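# Press the gauge pin on the magnet-marked post

## Task

Find which of the checking fixture's posts has the yellow magnet on it. Drive that post's gauge pin fully home and keep it fully in for one second; after that the spring may push it back out. None of the other three pins may be pressed, and the magnet must not be moved.

## Robot and tools

Robot: two UR20-type arms, left_arm and right_arm, each ending in a Robotiq 2F-85 two-finger gripper with a wrist camera (cam_left_wrist, cam_right_wrist, both 896x504). A camera block juts about 10 cm from the last joint axis toward the gripper's +x and turns with it.

Frames: the scene frame has its origin on the table top, halfway between the nominal bases, +z up, +x out over the table, and left_arm on the +y side. Calibrated bases: left_arm at (+0.060, +0.928, 0) m, right_arm at (-0.064, -0.817, 0) m, each turned only about 1 degree about z. Hand positions, orientations, velocities and targets in results are in that arm's own base frame. Command offsets run along the current Hand target's own axes: +z is where the fingers point, y is the opening direction, x is toward the camera block. end_effector_position is the point between the closed pads; closed fingertips extend about 19 mm past it.

execute_actions(actions, cameras): actions is a list of actions; each action is a list of 1 to 15 rows; a row lasts one 1/30 s step and a short table repeats its last row up to 15 steps (0.5 s per action). Each row is one list of 18 numbers in [-1, 1] covering both arms: left dx, dy, dz, rx, ry, rz, gripper position, force_limit, speed, then the same nine for the right. dx..rz are offsets, not poses: measured from the Hand target as it stood when that action began, so every row of the action counts from the same start, while a following action starts again from the new target. Scale: 1.0 = 0.6 m or 180 degrees; rx, ry, rz form one rotation vector. All six zero re-requests the current Hand target. Gripper position is absolute: +1 open (85 mm), about -0.8 pads touch, -1 closes until blocked. force_limit and speed (both default +1) set grip strength and closing rate (speed -1 about 20 mm/s, 0 about 85, +1 about 150). Always resend the last gripper numbers for an arm you want unchanged; 0 is a real command. cameras: list of names, [] for none, omitted or ["all"] for all.

move(target, speed, blend, stop_force, zero, blocking, cameras): target is one 18-number row like above, or a list of up to 15 such rows; every row is an offset from the Hand targets at the move's start, not from the previous row. Straight-line path, no obstacle avoidance, 10 s cap. speed in m/s, 0.002 to 4.2 (default 0.25), turns at twice that in rad/s; one value or one per target. blend in metres rounds corners of a list. stop_force in N, 6 to 120, one value for both arms: an arm stops and backs off slightly once its wrist sensor feels that much push against its direction of travel; not reliable while the gripper rotates, and it cannot be combined with blocking=false. Omit it when moving away from something you press on. zero (default true) rezeroes the sensor of each moving arm first. Result adds a "move:" line: done, off_target, moving, held or fault, plus limits=paced (pose clipped) or limits=held (steps withheld by a check, e.g. arm clearance).

wait(seconds 0 to 10): arms keep their last command. stop: brakes a running move. zoom_image(camera, region=[x0, y0, x1, y1]) in pixels, at most 504x504, only of cam_left_wrist or cam_right_wrist from the newest images. zero_wrist_force(arm). read_manual(section="licences"). finished_scene(scene 1 to 3) ends the scene irreversibly; call it only once the pin was held in.

Results: per arm Joint positions, Joint torques (drive output including gravity), Joint velocities ("within noise" when still), end_effector_position in m, end_effector_quat_wxyz, velocities, Hand target (the last commanded pose after clipping, the base for the next offsets), Tool commands, gripper object_status (0 moving, 1 blocked opening, 2 blocked closing, i.e. gripped, 3 at requested spot or pads together) and position_measured in counts (3 open, 78 about 60 mm, 130 about 40 mm, 180 about 20 mm, 230 closed). Wrist force and Wrist torque are in the end effector's axes, read as force from the surface into the arm; a third line gives the peak since the last shown. Action calls also list some intermediate positions. MOTOR HOT appears at 70 C; at 85 C the arm is braked for 30 to 60 s.

Motion notes: orientation commands are limited to 32 degrees from the measured orientation per step; motion trails commands by about 0.2 s; a gripper may stop short of its Hand target, and the next command (even zeros) asks again. Keep the wrist away from the arm's own base axis.

Avoid: the arms are stiff, so aiming even slightly beyond a firm contact such as a pin's bottom can trigger a fault. A net external force around 150 N (plus or minus 25) or joint contact torque at the limits (678, 678, 398, 98.4, 98.4, 98.4 N m) freezes the arm for 10 s. Press slowly with a small stop_force, aim just past the bottomed pin, then retreat. Do not bump the other pins or the magnet, do not let the arms collide, knock nothing off the table, avoid fast hits and long pushes against unreachable poses (motor heat).

Each tool is called by a JSON object that holds its "name" and its "arguments", one argument or row to a line.

## Session

{"name": "execute_actions", "arguments": {
  "actions": []
}}

Scene clock: 0.00 s.
left_arm: end_effector_position=(+0.6452, +0.5338, +0.3687) position_measured=3 object_status=3 end_effector_quat_wxyz=(+0.054, +0.895, -0.431, +0.101) | right_arm: end_effector_position=(+1.0094, -0.4085, +0.1239) position_measured=3 object_status=3 end_effector_quat_wxyz=(+0.497, -0.362, -0.574, -0.541)
Joint positions: left_arm=[0.541 -1.507 2.094 -2.179 -1.799 -1.706] | right_arm=[2.693 -2.576 -1.22 -2.623 2.507 -0.374]
Joint velocities: within noise
Joint torques (N m): no reading
Motor temperatures (°C): left_arm=[24 36 26 39 35 34] | right_arm=[29 36 36 38 34 39]
Wrist force (N): no reading
Wrist torque (N m): no reading
Wrist force, peak (N): no reading
Hand target: left_arm +0.6452, +0.5338, +0.3687; +0.054, +0.895, -0.431, +0.101 | right_arm +1.0094, -0.4085, +0.1239; +0.497, -0.362, -0.574, -0.541
Tool commands: left_gripper/position=+1.0 left_gripper/force_limit=+1.0 left_gripper/speed=+1.0 right_gripper/position=+1.0 right_gripper/force_limit=+1.0 right_gripper/speed=+1.0

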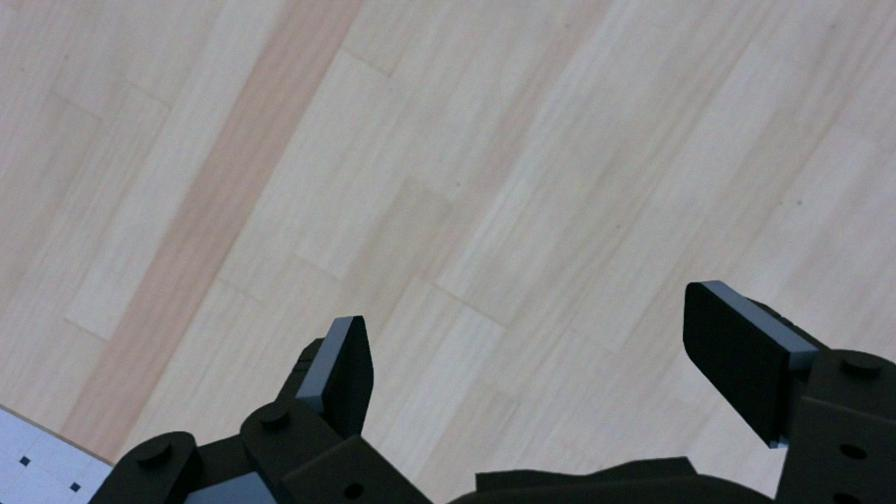

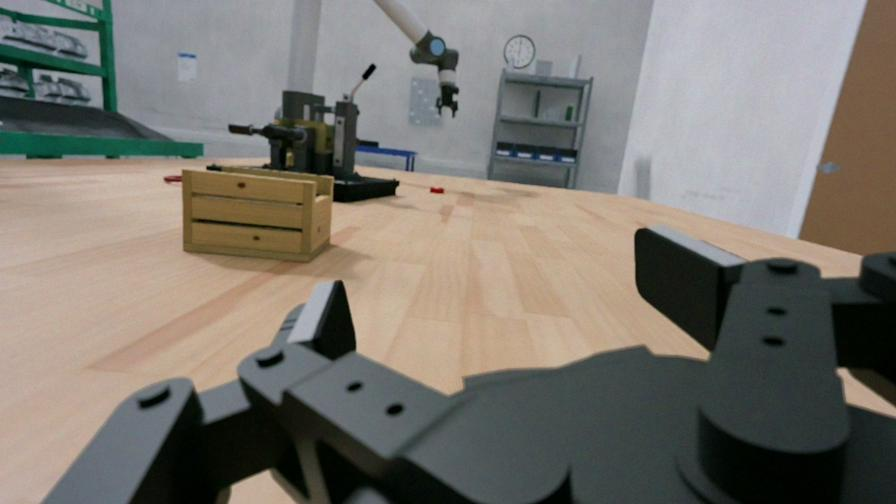

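{"name": "zoom_image", "arguments": {
  "camera": "cam_right_wrist",
  "region": [150, 40, 490, 270]
}}

{"name": "zoom_image", "arguments": {
  "camera": "cam_left_wrist",
  "region": [0, 380, 200, 504]
}}

Scaled by 1.482 from the camera's 896x504 image, which has a finer 1280x720 frame.

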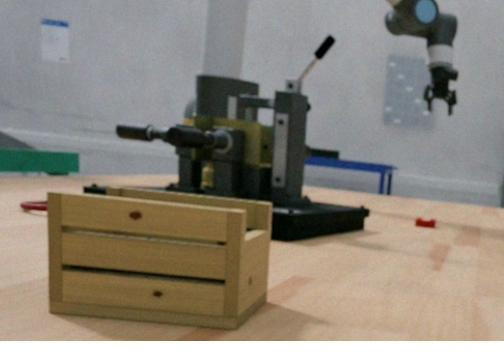

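Scaled by 2.520 from the camera's 896x504 image, which has a finer 1280x720 frame.

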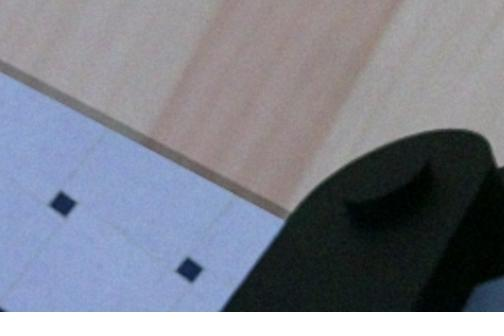

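{"name": "move", "arguments": {
  "target": [0.972,0.290,-0.165,-0.0504,-0.0021,0.2164,1,1,1,0.41,0.2195,0.612,0.083,-0.056,0,1,1,1],
  "speed": 0.4
}}

{"name": "move", "arguments": {
  "target": [0.8925,0.326,0.177,-0.1057,0.158,0.198,1,1,1,0,0,0,0,0,0,1,1,1],
  "speed": 0.4
}}

Scene clock: 4.83 s.
left_arm: end_effector_position=(+0.8507, +0.0003, +0.5989) position_measured=3 object_status=3 end_effector_quat_wxyz=(+0.085, +0.694, -0.711, +0.076) | right_arm: end_effector_position=(+1.0092, -0.0587, +0.4242) position_measured=3 object_status=3 end_effector_quat_wxyz=(-0.488, +0.340, +0.680, +0.428)
Joint positions: left_arm=[-0.147 -1.608 1.849 -1.831 -1.799 -1.696] | right_arm=[2.998 -2.156 -1.45 -2.373 2.591 0.005]
Joint velocities: within noise
Joint torques (N m): left_arm=[-19.95 -66.17 -127.93 -5.6 4.3 2.41] | right_arm=[26.28 205.31 76.71 6.16 6.97 5.42]
Motor temperatures (°C): left_arm=[24 36 26 39 35 34] | right_arm=[29 36 36 38 34 39]
Wrist force (N): left_arm=[0.0 -0.7 0.5] | right_arm=[-1.4 0.2 0.1]
Wrist torque (N m): left_arm=[-0.11 -0.03 -0.01] | right_arm=[0.24 0.53 -0.03]
Wrist force, peak (N): left_arm=[4.0 -2.3 -0.5] | right_arm=[-2.1 -1.0 -2.4]
Hand target: left_arm +0.8508, +0.0001, +0.5990; +0.085, +0.694, -0.711, +0.076 | right_arm +1.0092, -0.0586, +0.4243; -0.488, +0.340, +0.680, +0.428
Off the commanded pose: left_arm 0.000 m, 0 deg | right_arm 0.000 m, 0 deg.
move: done
camera_calibration:
cam_left_wrist: T_world_to_cam=[[-0.988398, 0.151037, -0.0160201, 0.867192], [0.148913, 0.984418, 0.0935159, -0.159734], [0.0298948, 0.0900453, -0.995489, 0.696771], [0, 0, 0, 1]] pos_world=[0.860088, -0.0364734, 0.722458]
cam_right_wrist: T_world_to_cam=[[0.940677, 0.323799, 0.101393, -0.956714], [0.225462, -0.373192, -0.899941, 0.141825], [-0.253561, 0.869414, -0.424058, 0.614779], [0, 0, 0, 1]] pos_world=[1.02387, -0.171786, 0.48534]

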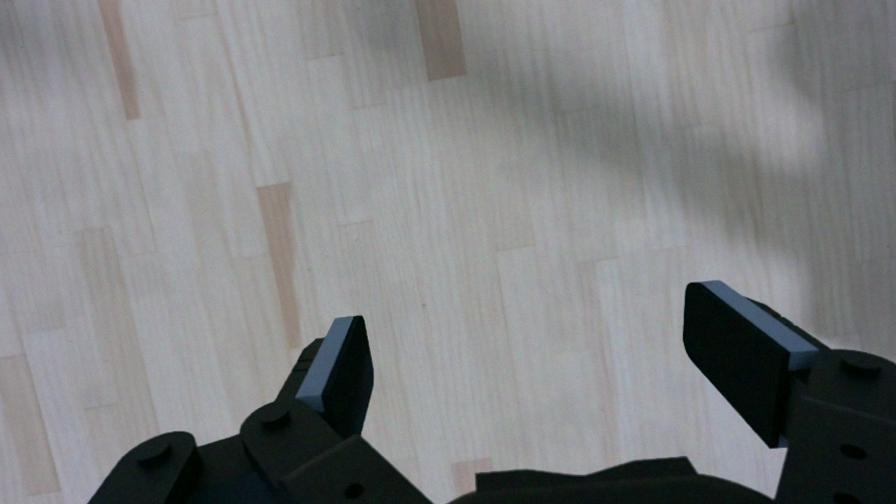

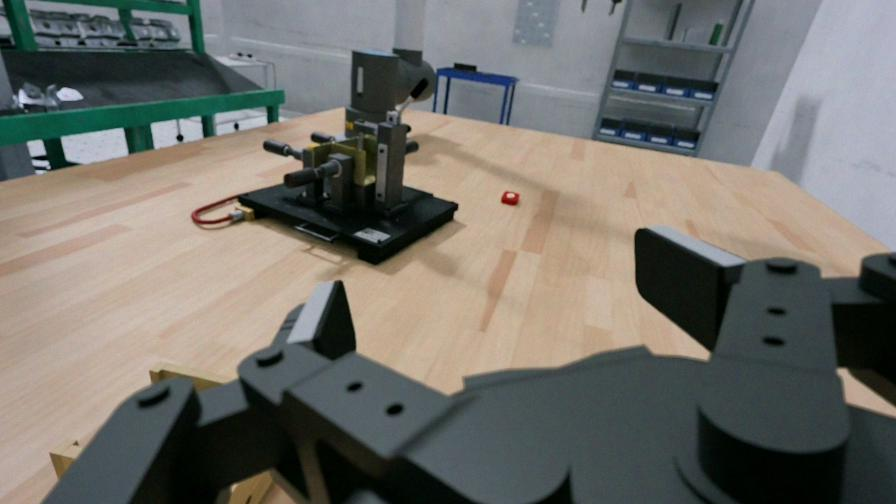

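Scene clock: 6.93 s.
left_arm: end_effector_position=(+0.6417, -0.5402, +0.6188) position_measured=3 object_status=3 end_effector_quat_wxyz=(-0.337, -0.384, +0.847, -0.147) | right_arm: end_effector_position=(+1.0092, -0.0586, +0.4243) position_measured=3 object_status=3 end_effector_quat_wxyz=(-0.488, +0.340, +0.680, +0.428)
Joint positions: left_arm=[-0.665 -1.569 1.882 -1.821 -2.322 -1.493] | right_arm=[2.999 -2.156 -1.45 -2.373 2.591 0.005]
Joint velocities: within noise
Joint torques (N m): left_arm=[-20.28 -65.5 -124.54 -14.15 -9.26 2.11] | right_arm=[17.01 212.28 96.28 3.52 6.46 4.71]
Motor temperatures (°C): left_arm=[24 36 26 39 35 34] | right_arm=[29 36 36 38 34 39]
Wrist force (N): left_arm=[0.6 -0.8 0.3] | right_arm=[-1.8 0.4 0.1]
Wrist torque (N m): left_arm=[0.01 0.14 0.00] | right_arm=[0.28 0.59 -0.03]
Wrist force, peak (N): left_arm=[3.4 -2.1 2.6] | right_arm=[-2.2 0.4 0.3]
Hand target: left_arm +0.6417, -0.5405, +0.6188; -0.337, -0.384, +0.847, -0.147 | right_arm +1.0092, -0.0586, +0.4243; -0.488, +0.340, +0.680, +0.428
Off the commanded pose: left_arm 0.000 m, 0 deg | right_arm 0.000 m, 0 deg.
move: done
camera_calibration:
cam_left_wrist: T_world_to_cam=[[-0.680541, 0.728737, -0.0762023, 0.894403], [0.686566, 0.5979, -0.413694, 0.161704], [-0.255913, -0.333854, -0.907221, 0.671307], [0, 0, 0, 1]] pos_world=[0.669453, -0.524349, 0.744075]
cam_right_wrist: T_world_to_cam=[[0.940675, 0.323822, 0.101344, -0.956726], [0.225462, -0.373314, -0.899891, 0.141907], [-0.253571, 0.869354, -0.424177, 0.614792], [0, 0, 0, 1]] pos_world=[1.02387, -0.171687, 0.48544]

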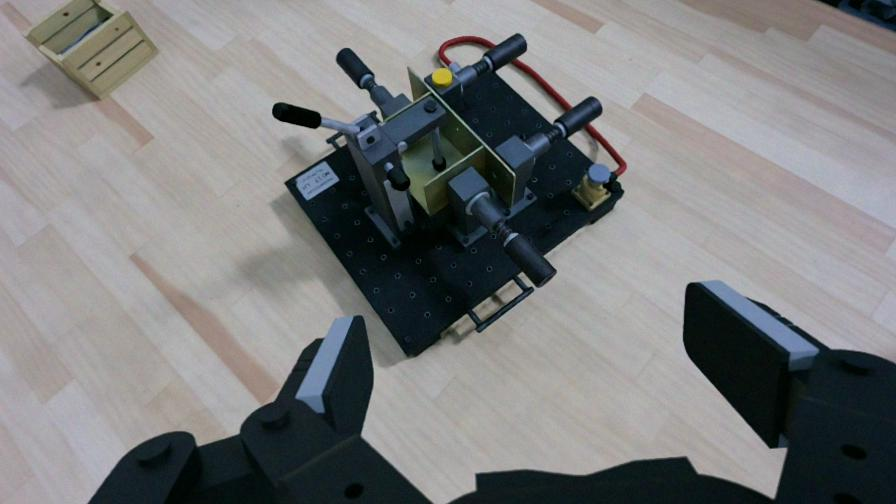

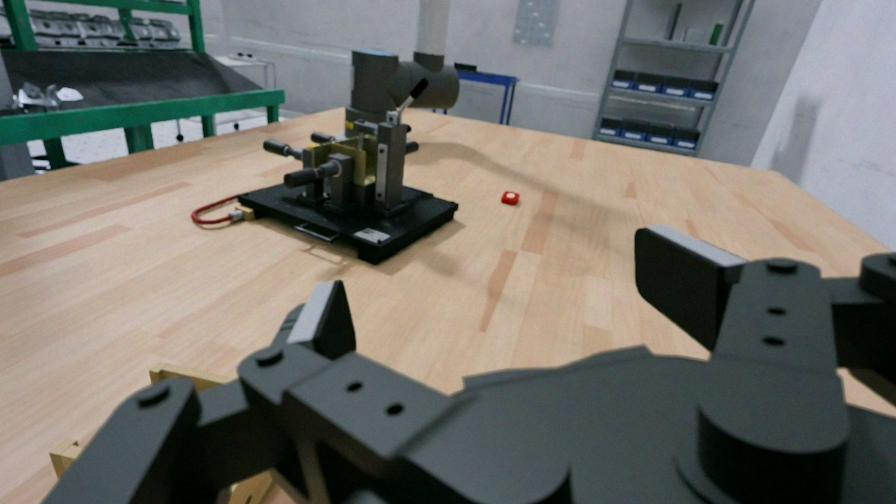

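{"name": "zoom_image", "arguments": {
  "camera": "cam_left_wrist",
  "region": [260, 20, 650, 370]
}}

{"name": "zoom_image", "arguments": {
  "camera": "cam_left_wrist",
  "region": [380, 20, 540, 140]
}}

{"name": "zoom_image", "arguments": {
  "camera": "cam_right_wrist",
  "region": [180, 40, 480, 270]
}}

Scaled by 1.292 from the camera's 896x504 image, which has a finer 1280x720 frame.

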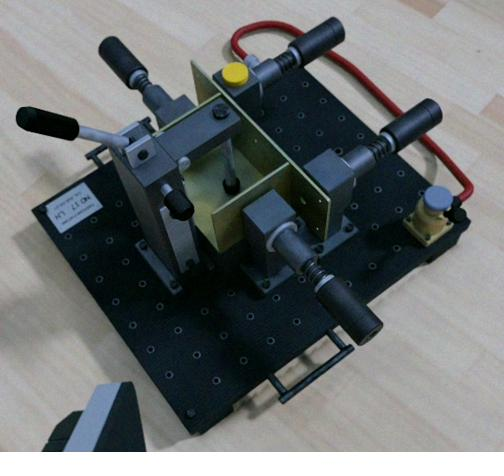

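Scaled by 3.150 from the camera's 896x504 image, which has a finer 1280x720 frame.

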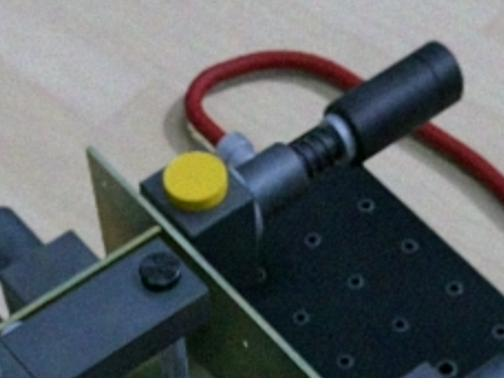

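Scaled by 1.680 from the camera's 896x504 image, which has a finer 1280x720 frame.

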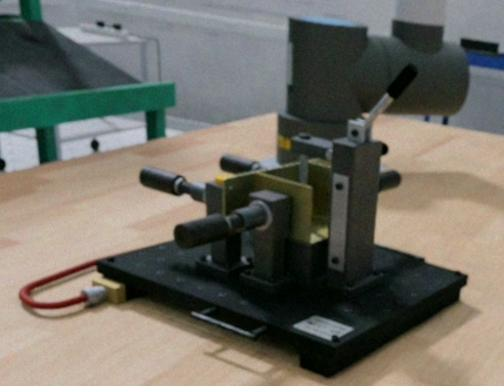

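{"name": "move", "arguments": {
  "target": [0,0,0,0,0,0,1,1,1,0.2285,-0.1013,0.960,-0.3015,-0.1717,0.2016,-1,-1,0],
  "speed": 0.4
}}

{"name": "move", "arguments": {
  "target": [0,0,0,0,0,0,1,1,1,-0.157,-0.889,-0.166,-0.2794,0,0.1957,-1,-1,0],
  "speed": 0.4
}}

Scene clock: 15.37 s.
left_arm: end_effector_position=(+0.6417, -0.5405, +0.6188) position_measured=3 object_status=3 end_effector_quat_wxyz=(-0.337, -0.384, +0.847, -0.147) | right_arm: end_effector_position=(+0.7009, +0.4499, +0.4497) position_measured=232 object_status=3 end_effector_quat_wxyz=(-0.199, +0.800, +0.382, +0.417)
Joint positions: left_arm=[-0.666 -1.569 1.882 -1.821 -2.322 -1.493] | right_arm=[3.917 -1.59 -2.486 0.32 1.666 3.074]
Joint velocities: within noise
Joint torques (N m): left_arm=[-17.97 -80.46 -89.46 -6.69 -7.37 2.5] | right_arm=[20.71 39.77 59.55 16.27 -4.32 5.7]
Motor temperatures (°C): left_arm=[24 36 26 39 35 34] | right_arm=[29 36 36 37 34 39]
Wrist force (N): left_arm=[0.7 -0.4 0.5] | right_arm=[-0.7 2.2 2.1]
Wrist torque (N m): left_arm=[0.08 0.13 0.00] | right_arm=[1.16 0.37 -0.07]
Wrist force, peak (N): left_arm=[1.0 -0.7 0.2] | right_arm=[-3.3 1.5 -3.5]
Hand target: left_arm +0.6417, -0.5405, +0.6188; -0.337, -0.384, +0.847, -0.147 | right_arm +0.7009, +0.4499, +0.4496; -0.199, +0.800, +0.382, +0.417
Off the commanded pose: left_arm 0.000 m, 0 deg | right_arm 0.000 m, 0 deg.
move: done; limits=paced
camera_calibration:
cam_left_wrist: T_world_to_cam=[[-0.680387, 0.728879, -0.0762201, 0.894534], [0.686683, 0.597732, -0.413741, 0.161691], [-0.256008, -0.333843, -0.907198, 0.671292], [0, 0, 0, 1]] pos_world=[0.669454, -0.524549, 0.744075]
cam_right_wrist: T_world_to_cam=[[0.670225, -0.736286, -0.0931689, -0.0799474], [-0.623269, -0.490254, -0.609251, 0.940878], [0.402907, 0.466405, -0.787485, -0.0101045], [0, 0, 0, 1]] pos_world=[0.644074, 0.407117, 0.557825]

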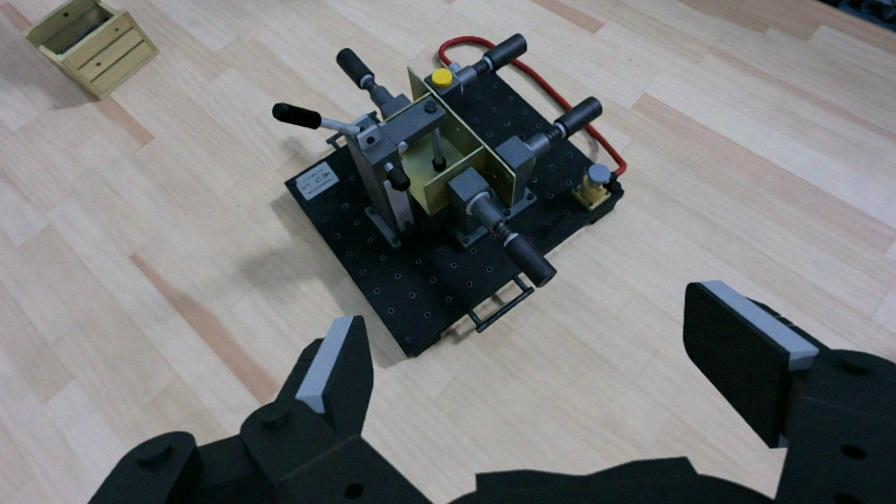

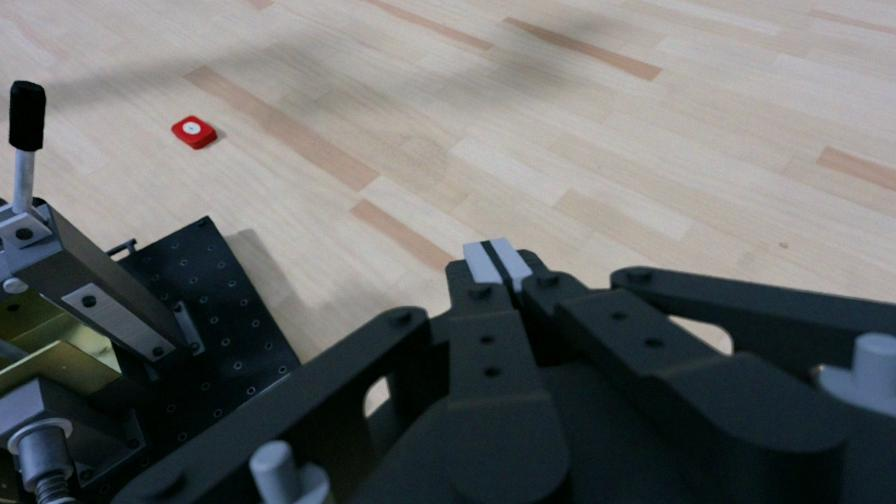

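Scene clock: 17.73 s.
left_arm: end_effector_position=(+0.6417, -0.5405, +0.6188) position_measured=3 object_status=3 end_effector_quat_wxyz=(-0.337, -0.384, +0.847, -0.147) | right_arm: end_effector_position=(+0.2008, +0.6796, +0.4293) position_measured=232 object_status=3 end_effector_quat_wxyz=(+0.042, +0.883, -0.080, +0.460)
Joint positions: left_arm=[-0.666 -1.569 1.882 -1.821 -2.322 -1.493] | right_arm=[5.087 -1.518 -2.17 -1.669 0.8 5.537]
Joint velocities: within noise
Joint torques (N m): left_arm=[-12.93 -79.65 -92.37 -7.42 -6.36 2.76] | right_arm=[-17.17 44.25 99.19 1.49 3.23 5.8]
Motor temperatures (°C): left_arm=[24 36 26 39 35 34] | right_arm=[29 36 36 37 34 39]
Wrist force (N): left_arm=[0.4 -0.4 0.4] | right_arm=[-0.2 2.2 1.3]
Wrist torque (N m): left_arm=[0.08 0.17 0.00] | right_arm=[0.98 0.30 -0.11]
Wrist force, peak (N): left_arm=[0.9 -0.7 0.3] | right_arm=[0.1 5.8 3.1]
Hand target: left_arm +0.6417, -0.5405, +0.6188; -0.337, -0.384, +0.847, -0.147 | right_arm +0.2008, +0.6797, +0.4293; +0.042, +0.883, -0.080, +0.460
Off the commanded pose: left_arm 0.000 m, 0 deg | right_arm 0.000 m, 0 deg.
move: done
camera_calibration:
cam_left_wrist: T_world_to_cam=[[-0.680387, 0.728879, -0.0762201, 0.894534], [0.686683, 0.597732, -0.413741, 0.161691], [-0.256008, -0.333843, -0.907198, 0.671292], [0, 0, 0, 1]] pos_world=[0.669454, -0.524549, 0.744075]
cam_right_wrist: T_world_to_cam=[[-0.325548, -0.940865, -0.0937669, 0.761726], [-0.728708, 0.312852, -0.609187, 0.204745], [0.602497, -0.129991, -0.787464, 0.433382], [0, 0, 0, 1]] pos_world=[0.136067, 0.708962, 0.537425]

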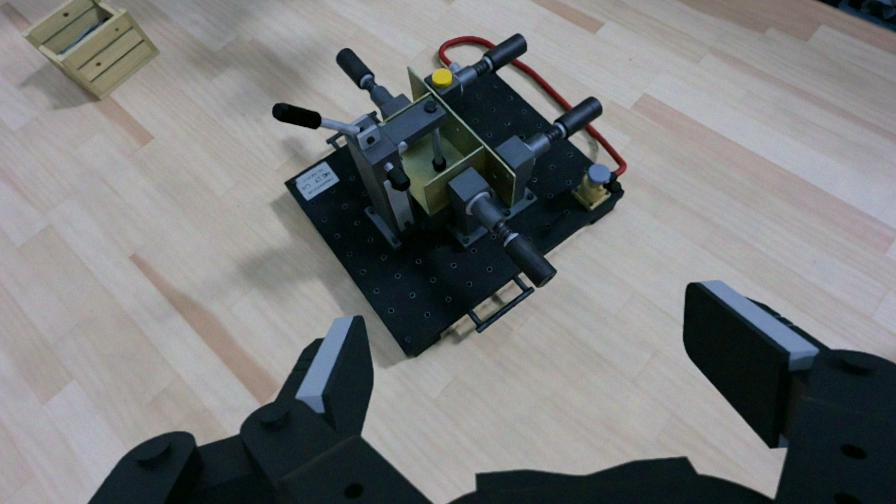

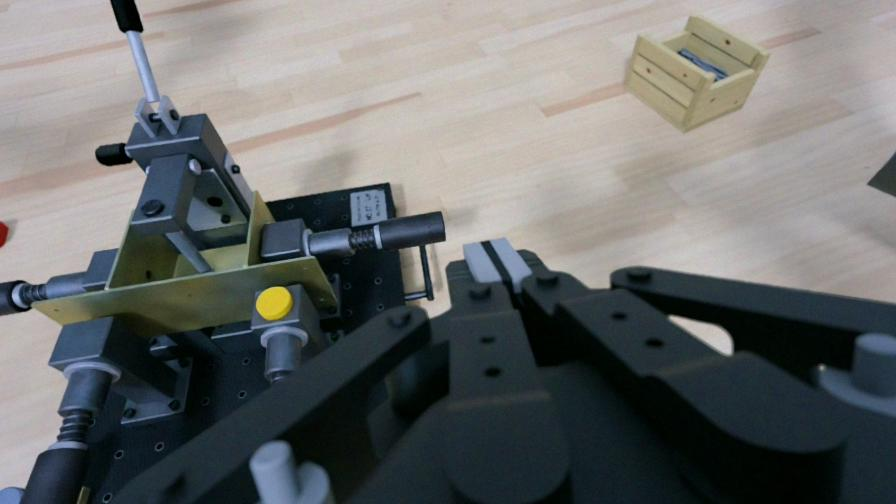

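{"name": "move", "arguments": {
  "target": [0,0,0,0,0,0,1,1,1,-0.3637,-0.2627,-0.0835,0,0,0,-1,-1,0],
  "speed": 0.3
}}

{"name": "zoom_image", "arguments": {
  "camera": "cam_right_wrist",
  "region": [250, 0, 650, 300]
}}

{"name": "zoom_image", "arguments": {
  "camera": "cam_left_wrist",
  "region": [380, 0, 660, 160]
}}

Scene clock: 19.63 s.
left_arm: end_effector_position=(+0.6417, -0.5405, +0.6188) position_measured=3 object_status=3 end_effector_quat_wxyz=(-0.337, -0.384, +0.847, -0.147) | right_arm: end_effector_position=(+0.0657, +0.8644, +0.2793) position_measured=232 object_status=3 end_effector_quat_wxyz=(+0.042, +0.883, -0.080, +0.460)
Joint positions: left_arm=[-0.666 -1.569 1.882 -1.821 -2.322 -1.493] | right_arm=[5.15 -1.866 -2.008 -1.53 0.839 5.605]
Joint velocities: within noise
Joint torques (N m): left_arm=[-11.49 -78.6 -94.08 -7.62 -6.77 1.78] | right_arm=[20.28 108.46 88.09 11.15 2.31 4.83]
Motor temperatures (°C): left_arm=[24 36 26 39 35 34] | right_arm=[29 36 36 37 34 39]
Wrist force (N): left_arm=[0.9 -0.6 0.5] | right_arm=[-1.2 1.6 1.1]
Wrist torque (N m): left_arm=[0.05 0.09 0.00] | right_arm=[0.94 0.42 -0.15]
Wrist force, peak (N): left_arm=[1.0 -0.4 0.6] | right_arm=[2.4 3.9 2.1]
Hand target: left_arm +0.6417, -0.5405, +0.6188; -0.337, -0.384, +0.847, -0.147 | right_arm +0.0656, +0.8646, +0.2792; +0.042, +0.883, -0.080, +0.460
Off the commanded pose: left_arm 0.000 m, 0 deg | right_arm 0.000 m, 0 deg.
move: done
camera_calibration:
cam_left_wrist: T_world_to_cam=[[-0.680387, 0.728879, -0.0762201, 0.894534], [0.686683, 0.597732, -0.413741, 0.161691], [-0.256008, -0.333843, -0.907198, 0.671292], [0, 0, 0, 1]] pos_world=[0.669454, -0.524549, 0.744075]
cam_right_wrist: T_world_to_cam=[[-0.325691, -0.940814, -0.0937729, 0.877509], [-0.728611, 0.312956, -0.609249, -0.0429649], [0.602537, -0.130103, -0.787415, 0.420763], [0, 0, 0, 1]] pos_world=[0.000967066, 0.893762, 0.387425]

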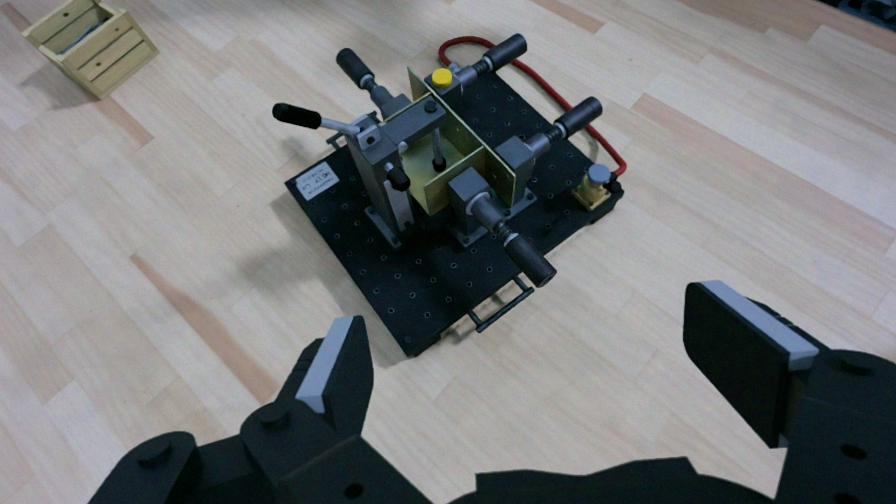

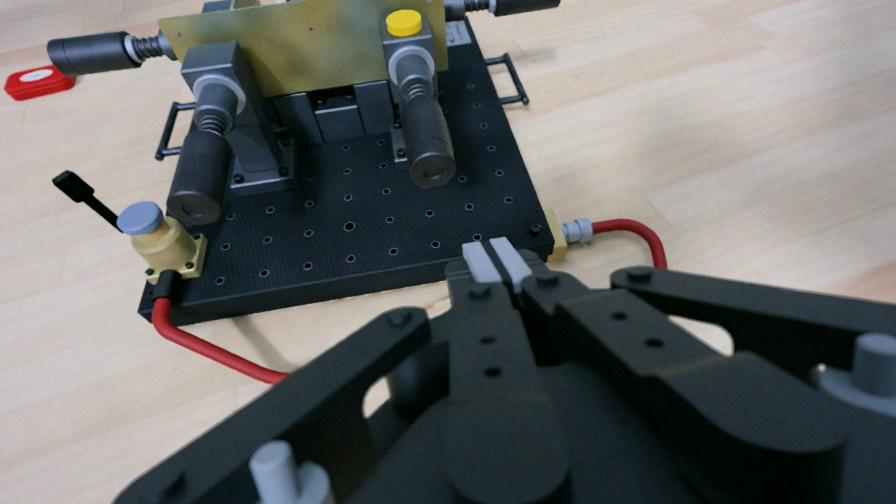

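Scaled by 1.260 from the camera's 896x504 image, which has a finer 1280x720 frame.

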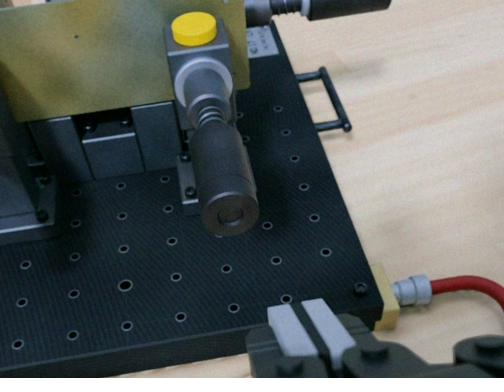

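Scaled by 1.800 from the camera's 896x504 image, which has a finer 1280x720 frame.

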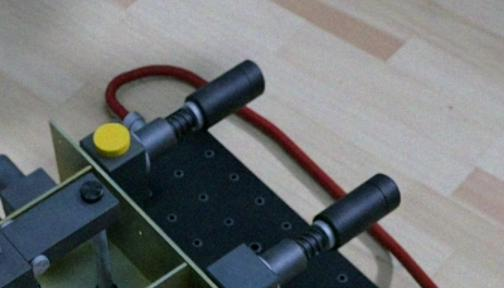

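{"name": "move", "arguments": {
  "target": [0,0,0,0,0,0,1,1,1,-0.0363,-0.0158,0.2503,0,0,0,-1,-1,0],
  "speed": 0.2
}}

{"name": "zoom_image", "arguments": {
  "camera": "cam_right_wrist",
  "region": [350, 50, 650, 300]
}}

{"name": "zoom_image", "arguments": {
  "camera": "cam_left_wrist",
  "region": [380, 0, 660, 160]
}}

Scene clock: 22.40 s.
left_arm: end_effector_position=(+0.6417, -0.5405, +0.6188) position_measured=3 object_status=3 end_effector_quat_wxyz=(-0.337, -0.384, +0.847, -0.147) | right_arm: end_effector_position=(+0.1760, +0.8541, +0.1753) position_measured=232 object_status=3 end_effector_quat_wxyz=(+0.042, +0.883, -0.080, +0.460)
Joint positions: left_arm=[-0.666 -1.569 1.882 -1.821 -2.322 -1.493] | right_arm=[5.041 -1.944 -2.118 -1.259 0.773 5.484]
Joint velocities: within noise
Joint torques (N m): left_arm=[-9.38 -83.65 -100.07 -7.78 -6.31 2.45] | right_arm=[-20.22 113.12 51.14 12.29 -8 -6.56]
Motor temperatures (°C): left_arm=[24 36 26 39 35 34] | right_arm=[29 36 36 37 34 39]
Wrist force (N): left_arm=[0.6 -0.4 0.1] | right_arm=[-0.6 1.3 1.3]
Wrist torque (N m): left_arm=[0.09 0.16 0.01] | right_arm=[0.74 0.31 0.03]
Wrist force, peak (N): left_arm=[0.9 -0.4 0.5] | right_arm=[-1.0 1.8 4.5]
Hand target: left_arm +0.6417, -0.5405, +0.6188; -0.337, -0.384, +0.847, -0.147 | right_arm +0.1761, +0.8540, +0.1753; +0.042, +0.883, -0.080, +0.460
Off the commanded pose: left_arm 0.000 m, 0 deg | right_arm 0.000 m, 0 deg.
move: done
camera_calibration:
cam_left_wrist: T_world_to_cam=[[-0.680387, 0.728879, -0.0762201, 0.894534], [0.686683, 0.597732, -0.413741, 0.161691], [-0.256008, -0.333843, -0.907198, 0.671292], [0, 0, 0, 1]] pos_world=[0.669454, -0.524549, 0.744075]
cam_right_wrist: T_world_to_cam=[[-0.32567, -0.940819, -0.0937989, 0.893915], [-0.728567, 0.312945, -0.609308, -0.0226241], [0.602602, -0.130094, -0.787366, 0.271109], [0, 0, 0, 1]] pos_world=[0.111267, 0.883362, 0.283525]

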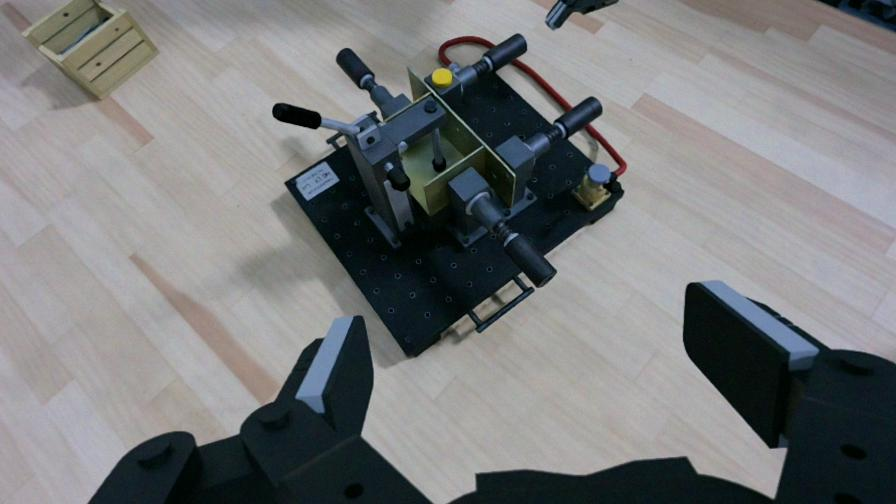

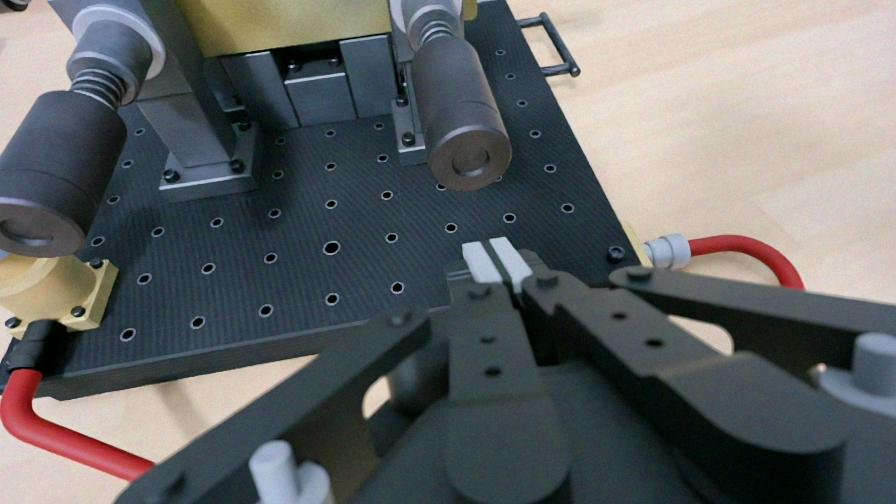

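Scaled by 1.680 from the camera's 896x504 image, which has a finer 1280x720 frame.

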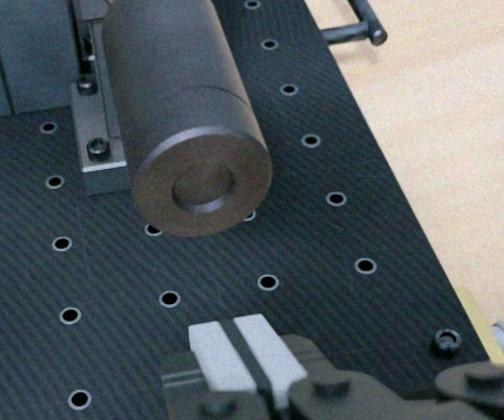

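Scaled by 1.800 from the camera's 896x504 image, which has a finer 1280x720 frame.

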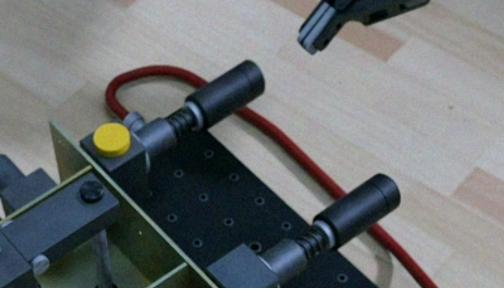

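{"name": "move", "arguments": {
  "target": [0,0,0,0,0,0,1,1,1,0.025,0.0023,0.0314,0,0,0,-1,-1,0],
  "speed": 0.1,
  "cameras": ["cam_right_wrist"]
}}

{"name": "zoom_image", "arguments": {
  "camera": "cam_right_wrist",
  "region": [350, 50, 650, 300]
}}

Scene clock: 24.13 s.
left_arm: end_effector_position=(+0.6417, -0.5405, +0.6188) position_measured=3 object_status=3 end_effector_quat_wxyz=(-0.337, -0.384, +0.847, -0.147) | right_arm: end_effector_position=(+0.1994, +0.8484, +0.1767) position_measured=232 object_status=3 end_effector_quat_wxyz=(+0.042, +0.883, -0.080, +0.460)
Joint positions: left_arm=[-0.666 -1.569 1.882 -1.821 -2.322 -1.493] | right_arm=[5.017 -1.937 -2.132 -1.232 0.76 5.457]
Joint velocities: within noise
Joint torques (N m): left_arm=[-12.51 -82.8 -100.22 -8.26 -5.1 2.01] | right_arm=[-14.74 154.45 51.04 13.97 -7.94 -5.25]
Motor temperatures (°C): left_arm=[24 36 26 39 35 34] | right_arm=[29 36 36 37 34 39]
Wrist force (N): left_arm=[0.4 -0.2 0.4] | right_arm=[-1.1 1.4 1.3]
Wrist torque (N m): left_arm=[0.12 0.18 0.00] | right_arm=[0.71 0.41 0.01]
Wrist force, peak (N): left_arm=[0.8 -0.5 0.7] | right_arm=[-0.4 1.7 1.8]
Hand target: left_arm +0.6417, -0.5405, +0.6188; -0.337, -0.384, +0.847, -0.147 | right_arm +0.1995, +0.8484, +0.1768; +0.042, +0.883, -0.080, +0.460
Off the commanded pose: left_arm 0.000 m, 0 deg | right_arm 0.000 m, 0 deg.
move: done
camera_calibration:
cam_right_wrist: T_world_to_cam=[[-0.32572, -0.94081, -0.0937197, 0.896341], [-0.728551, 0.312932, -0.609333, -0.00302673], [0.602595, -0.130192, -0.787356, 0.257526], [0, 0, 0, 1]] pos_world=[0.134567, 0.877762, 0.284925]
Images, in order (width x height): cam_right_wrist 896x504.

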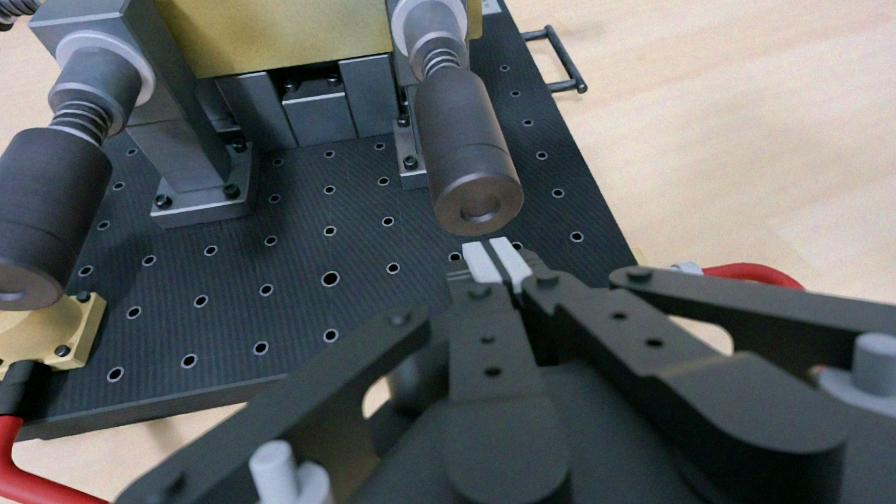

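Scaled by 1.680 from the camera's 896x504 image, which has a finer 1280x720 frame.

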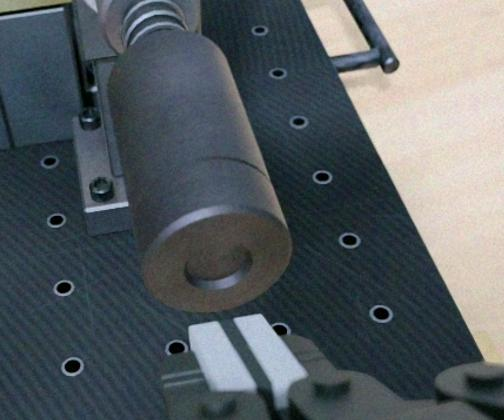

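{"name": "move", "arguments": {
  "target": [0,0,0,0,0,0,1,1,1,-0.0109,0.0033,0.0076,0,0,0,-1,-1,0],
  "speed": 0.1,
  "cameras": ["cam_right_wrist", "cam_left_wrist"]
}}

{"name": "zoom_image", "arguments": {
  "camera": "cam_right_wrist",
  "region": [350, 50, 650, 300]
}}

{"name": "zoom_image", "arguments": {
  "camera": "cam_left_wrist",
  "region": [460, 0, 620, 90]
}}

Scene clock: 26.10 s.
left_arm: end_effector_position=(+0.6417, -0.5405, +0.6188) position_measured=3 object_status=3 end_effector_quat_wxyz=(-0.337, -0.384, +0.847, -0.147) | right_arm: end_effector_position=(+0.1992, +0.8464, +0.1689) position_measured=232 object_status=3 end_effector_quat_wxyz=(+0.042, +0.883, -0.080, +0.460)
Joint positions: left_arm=[-0.666 -1.569 1.882 -1.821 -2.322 -1.493] | right_arm=[5.018 -1.944 -2.138 -1.22 0.761 5.458]
Joint velocities: within noise
Joint torques (N m): left_arm=[-9.87 -91.19 -101.83 -8.7 -4.94 1.37] | right_arm=[19.31 104.43 51.66 11.97 1.87 4.9]
Motor temperatures (°C): left_arm=[24 36 26 39 35 34] | right_arm=[29 36 36 37 34 39]
Wrist force (N): left_arm=[0.5 -0.6 0.3] | right_arm=[-0.9 1.3 1.0]
Wrist torque (N m): left_arm=[0.05 0.17 0.00] | right_arm=[0.68 0.36 0.00]
Wrist force, peak (N): left_arm=[0.9 -0.7 0.4] | right_arm=[-1.3 1.4 1.5]
Hand target: left_arm +0.6417, -0.5405, +0.6188; -0.337, -0.384, +0.847, -0.147 | right_arm +0.1991, +0.8464, +0.1688; +0.042, +0.883, -0.080, +0.460
Off the commanded pose: left_arm 0.000 m, 0 deg | right_arm 0.000 m, 0 deg.
move: done
camera_calibration:
cam_left_wrist: T_world_to_cam=[[-0.680387, 0.728879, -0.0762201, 0.894534], [0.686683, 0.597732, -0.413741, 0.161691], [-0.256008, -0.333843, -0.907198, 0.671292], [0, 0, 0, 1]] pos_world=[0.669454, -0.524549, 0.744075]
cam_right_wrist: T_world_to_cam=[[-0.32567, -0.940819, -0.0937989, 0.893678], [-0.728567, 0.312945, -0.609308, -0.00737635], [0.602602, -0.130094, -0.787366, 0.251082], [0, 0, 0, 1]] pos_world=[0.134367, 0.875762, 0.277025]

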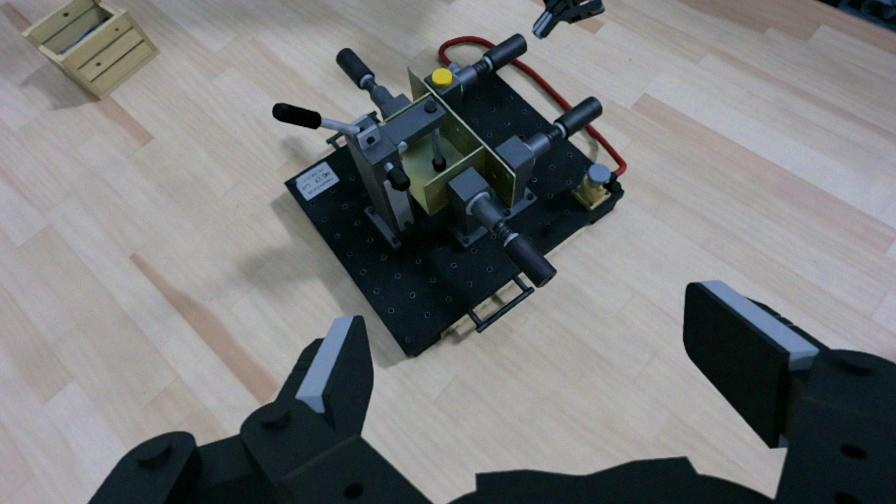

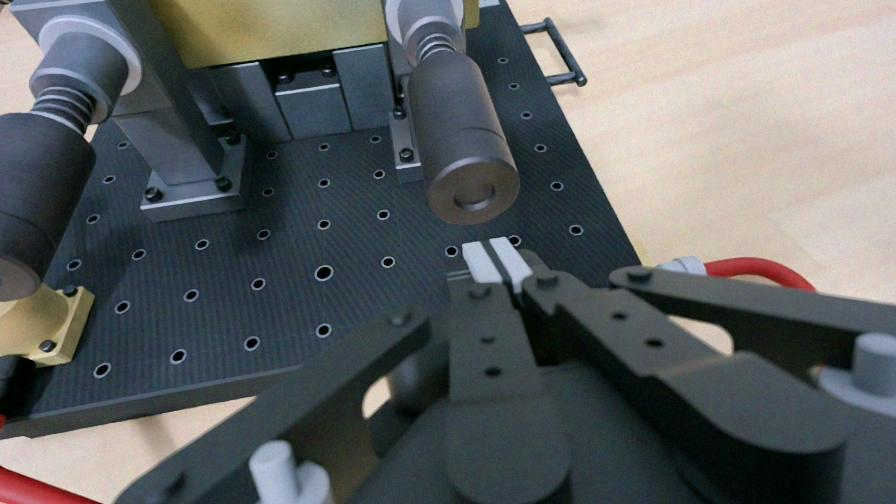

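Scaled by 1.680 from the camera's 896x504 image, which has a finer 1280x720 frame.

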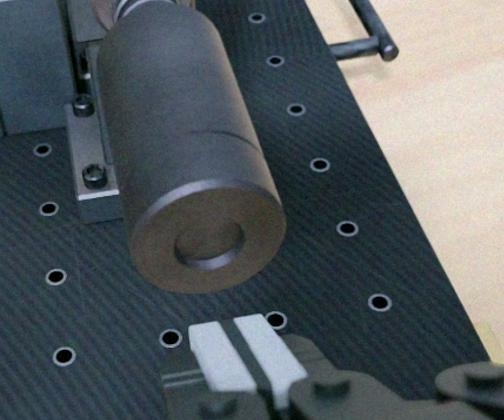

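Scaled by 3.150 from the camera's 896x504 image, which has a finer 1280x720 frame.

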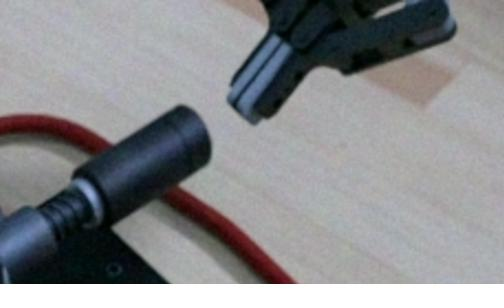

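{"name": "move", "arguments": {
  "target": [0,0,0,0,0,0,1,1,1,0.0431,0.0025,0.0614,0,0,0,-1,-1,0],
  "speed": 0.02,
  "stop_force": 8,
  "cameras": ["cam_right_wrist", "cam_left_wrist"]
}}

{"name": "zoom_image", "arguments": {
  "camera": "cam_right_wrist",
  "region": [350, 50, 650, 300]
}}

{"name": "zoom_image", "arguments": {
  "camera": "cam_left_wrist",
  "region": [460, 0, 620, 90]
}}

Scene clock: 29.67 s.
left_arm: end_effector_position=(+0.6417, -0.5405, +0.6188) position_measured=3 object_status=3 end_effector_quat_wxyz=(-0.337, -0.384, +0.847, -0.147) | right_arm: end_effector_position=(+0.2259, +0.8406, +0.1688) position_measured=232 object_status=3 end_effector_quat_wxyz=(+0.042, +0.883, -0.080, +0.460)
Joint positions: left_arm=[-0.666 -1.569 1.882 -1.821 -2.322 -1.493] | right_arm=[4.991 -1.94 -2.153 -1.184 0.746 5.424]
Joint velocities: within noise
Joint torques (N m): left_arm=[-3.5 -86.88 -108.62 -8.75 -4.88 1.81] | right_arm=[14.1 104.46 71.54 1.96 0.39 5.35]
Motor temperatures (°C): left_arm=[24 36 26 39 35 34] | right_arm=[29 36 36 37 34 39]
Wrist force (N): left_arm=[0.7 -0.2 0.2] | right_arm=[-4.0 3.5 -4.3]
Wrist torque (N m): left_arm=[0.13 0.13 0.00] | right_arm=[0.72 0.33 -0.02]
Wrist force, peak (N): left_arm=[0.8 -0.6 0.5] | right_arm=[-4.9 2.0 -6.1]
Hand target: left_arm +0.6417, -0.5405, +0.6188; -0.337, -0.384, +0.847, -0.147 | right_arm +0.2259, +0.8406, +0.1688; +0.042, +0.883, -0.080, +0.460 (not the last commanded pose)
Off the commanded pose: left_arm 0.000 m, 0 deg | right_arm 0.018 m, 0 deg.
move: contact (right_arm)
camera_calibration:
cam_left_wrist: T_world_to_cam=[[-0.680387, 0.728879, -0.0762201, 0.894534], [0.686683, 0.597732, -0.413741, 0.161691], [-0.256008, -0.333843, -0.907198, 0.671292], [0, 0, 0, 1]] pos_world=[0.669454, -0.524549, 0.744075]
cam_right_wrist: T_world_to_cam=[[-0.325739, -0.94079, -0.0938551, 0.89695], [-0.728535, 0.313033, -0.609301, 0.0138805], [0.602603, -0.130096, -0.787365, 0.234179], [0, 0, 0, 1]] pos_world=[0.161167, 0.869962, 0.277025]

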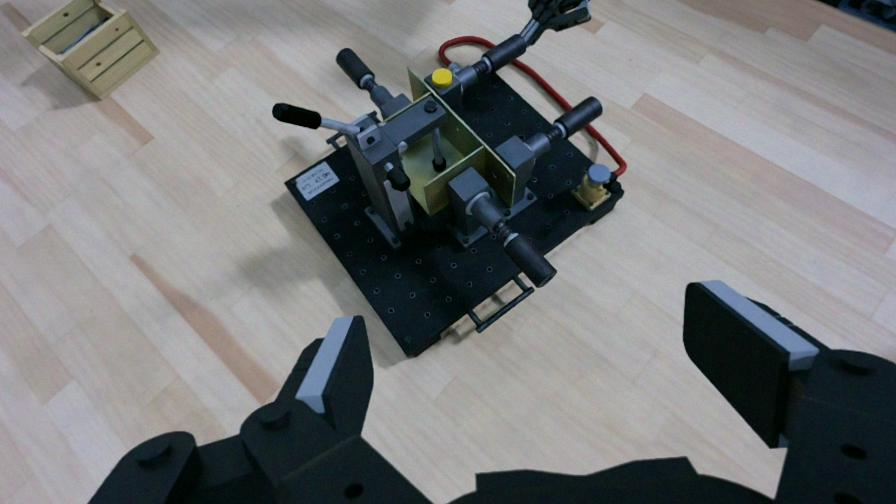

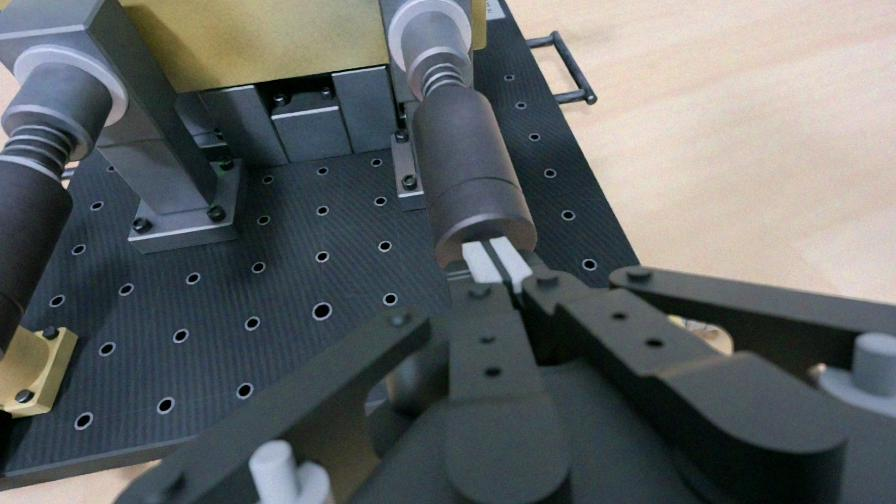

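Scaled by 1.680 from the camera's 896x504 image, which has a finer 1280x720 frame.

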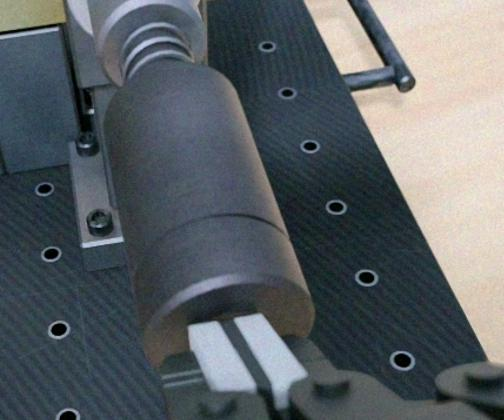

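Scaled by 3.150 from the camera's 896x504 image, which has a finer 1280x720 frame.

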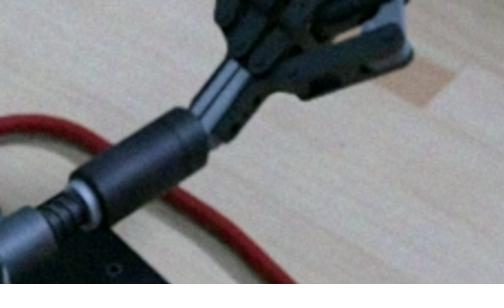

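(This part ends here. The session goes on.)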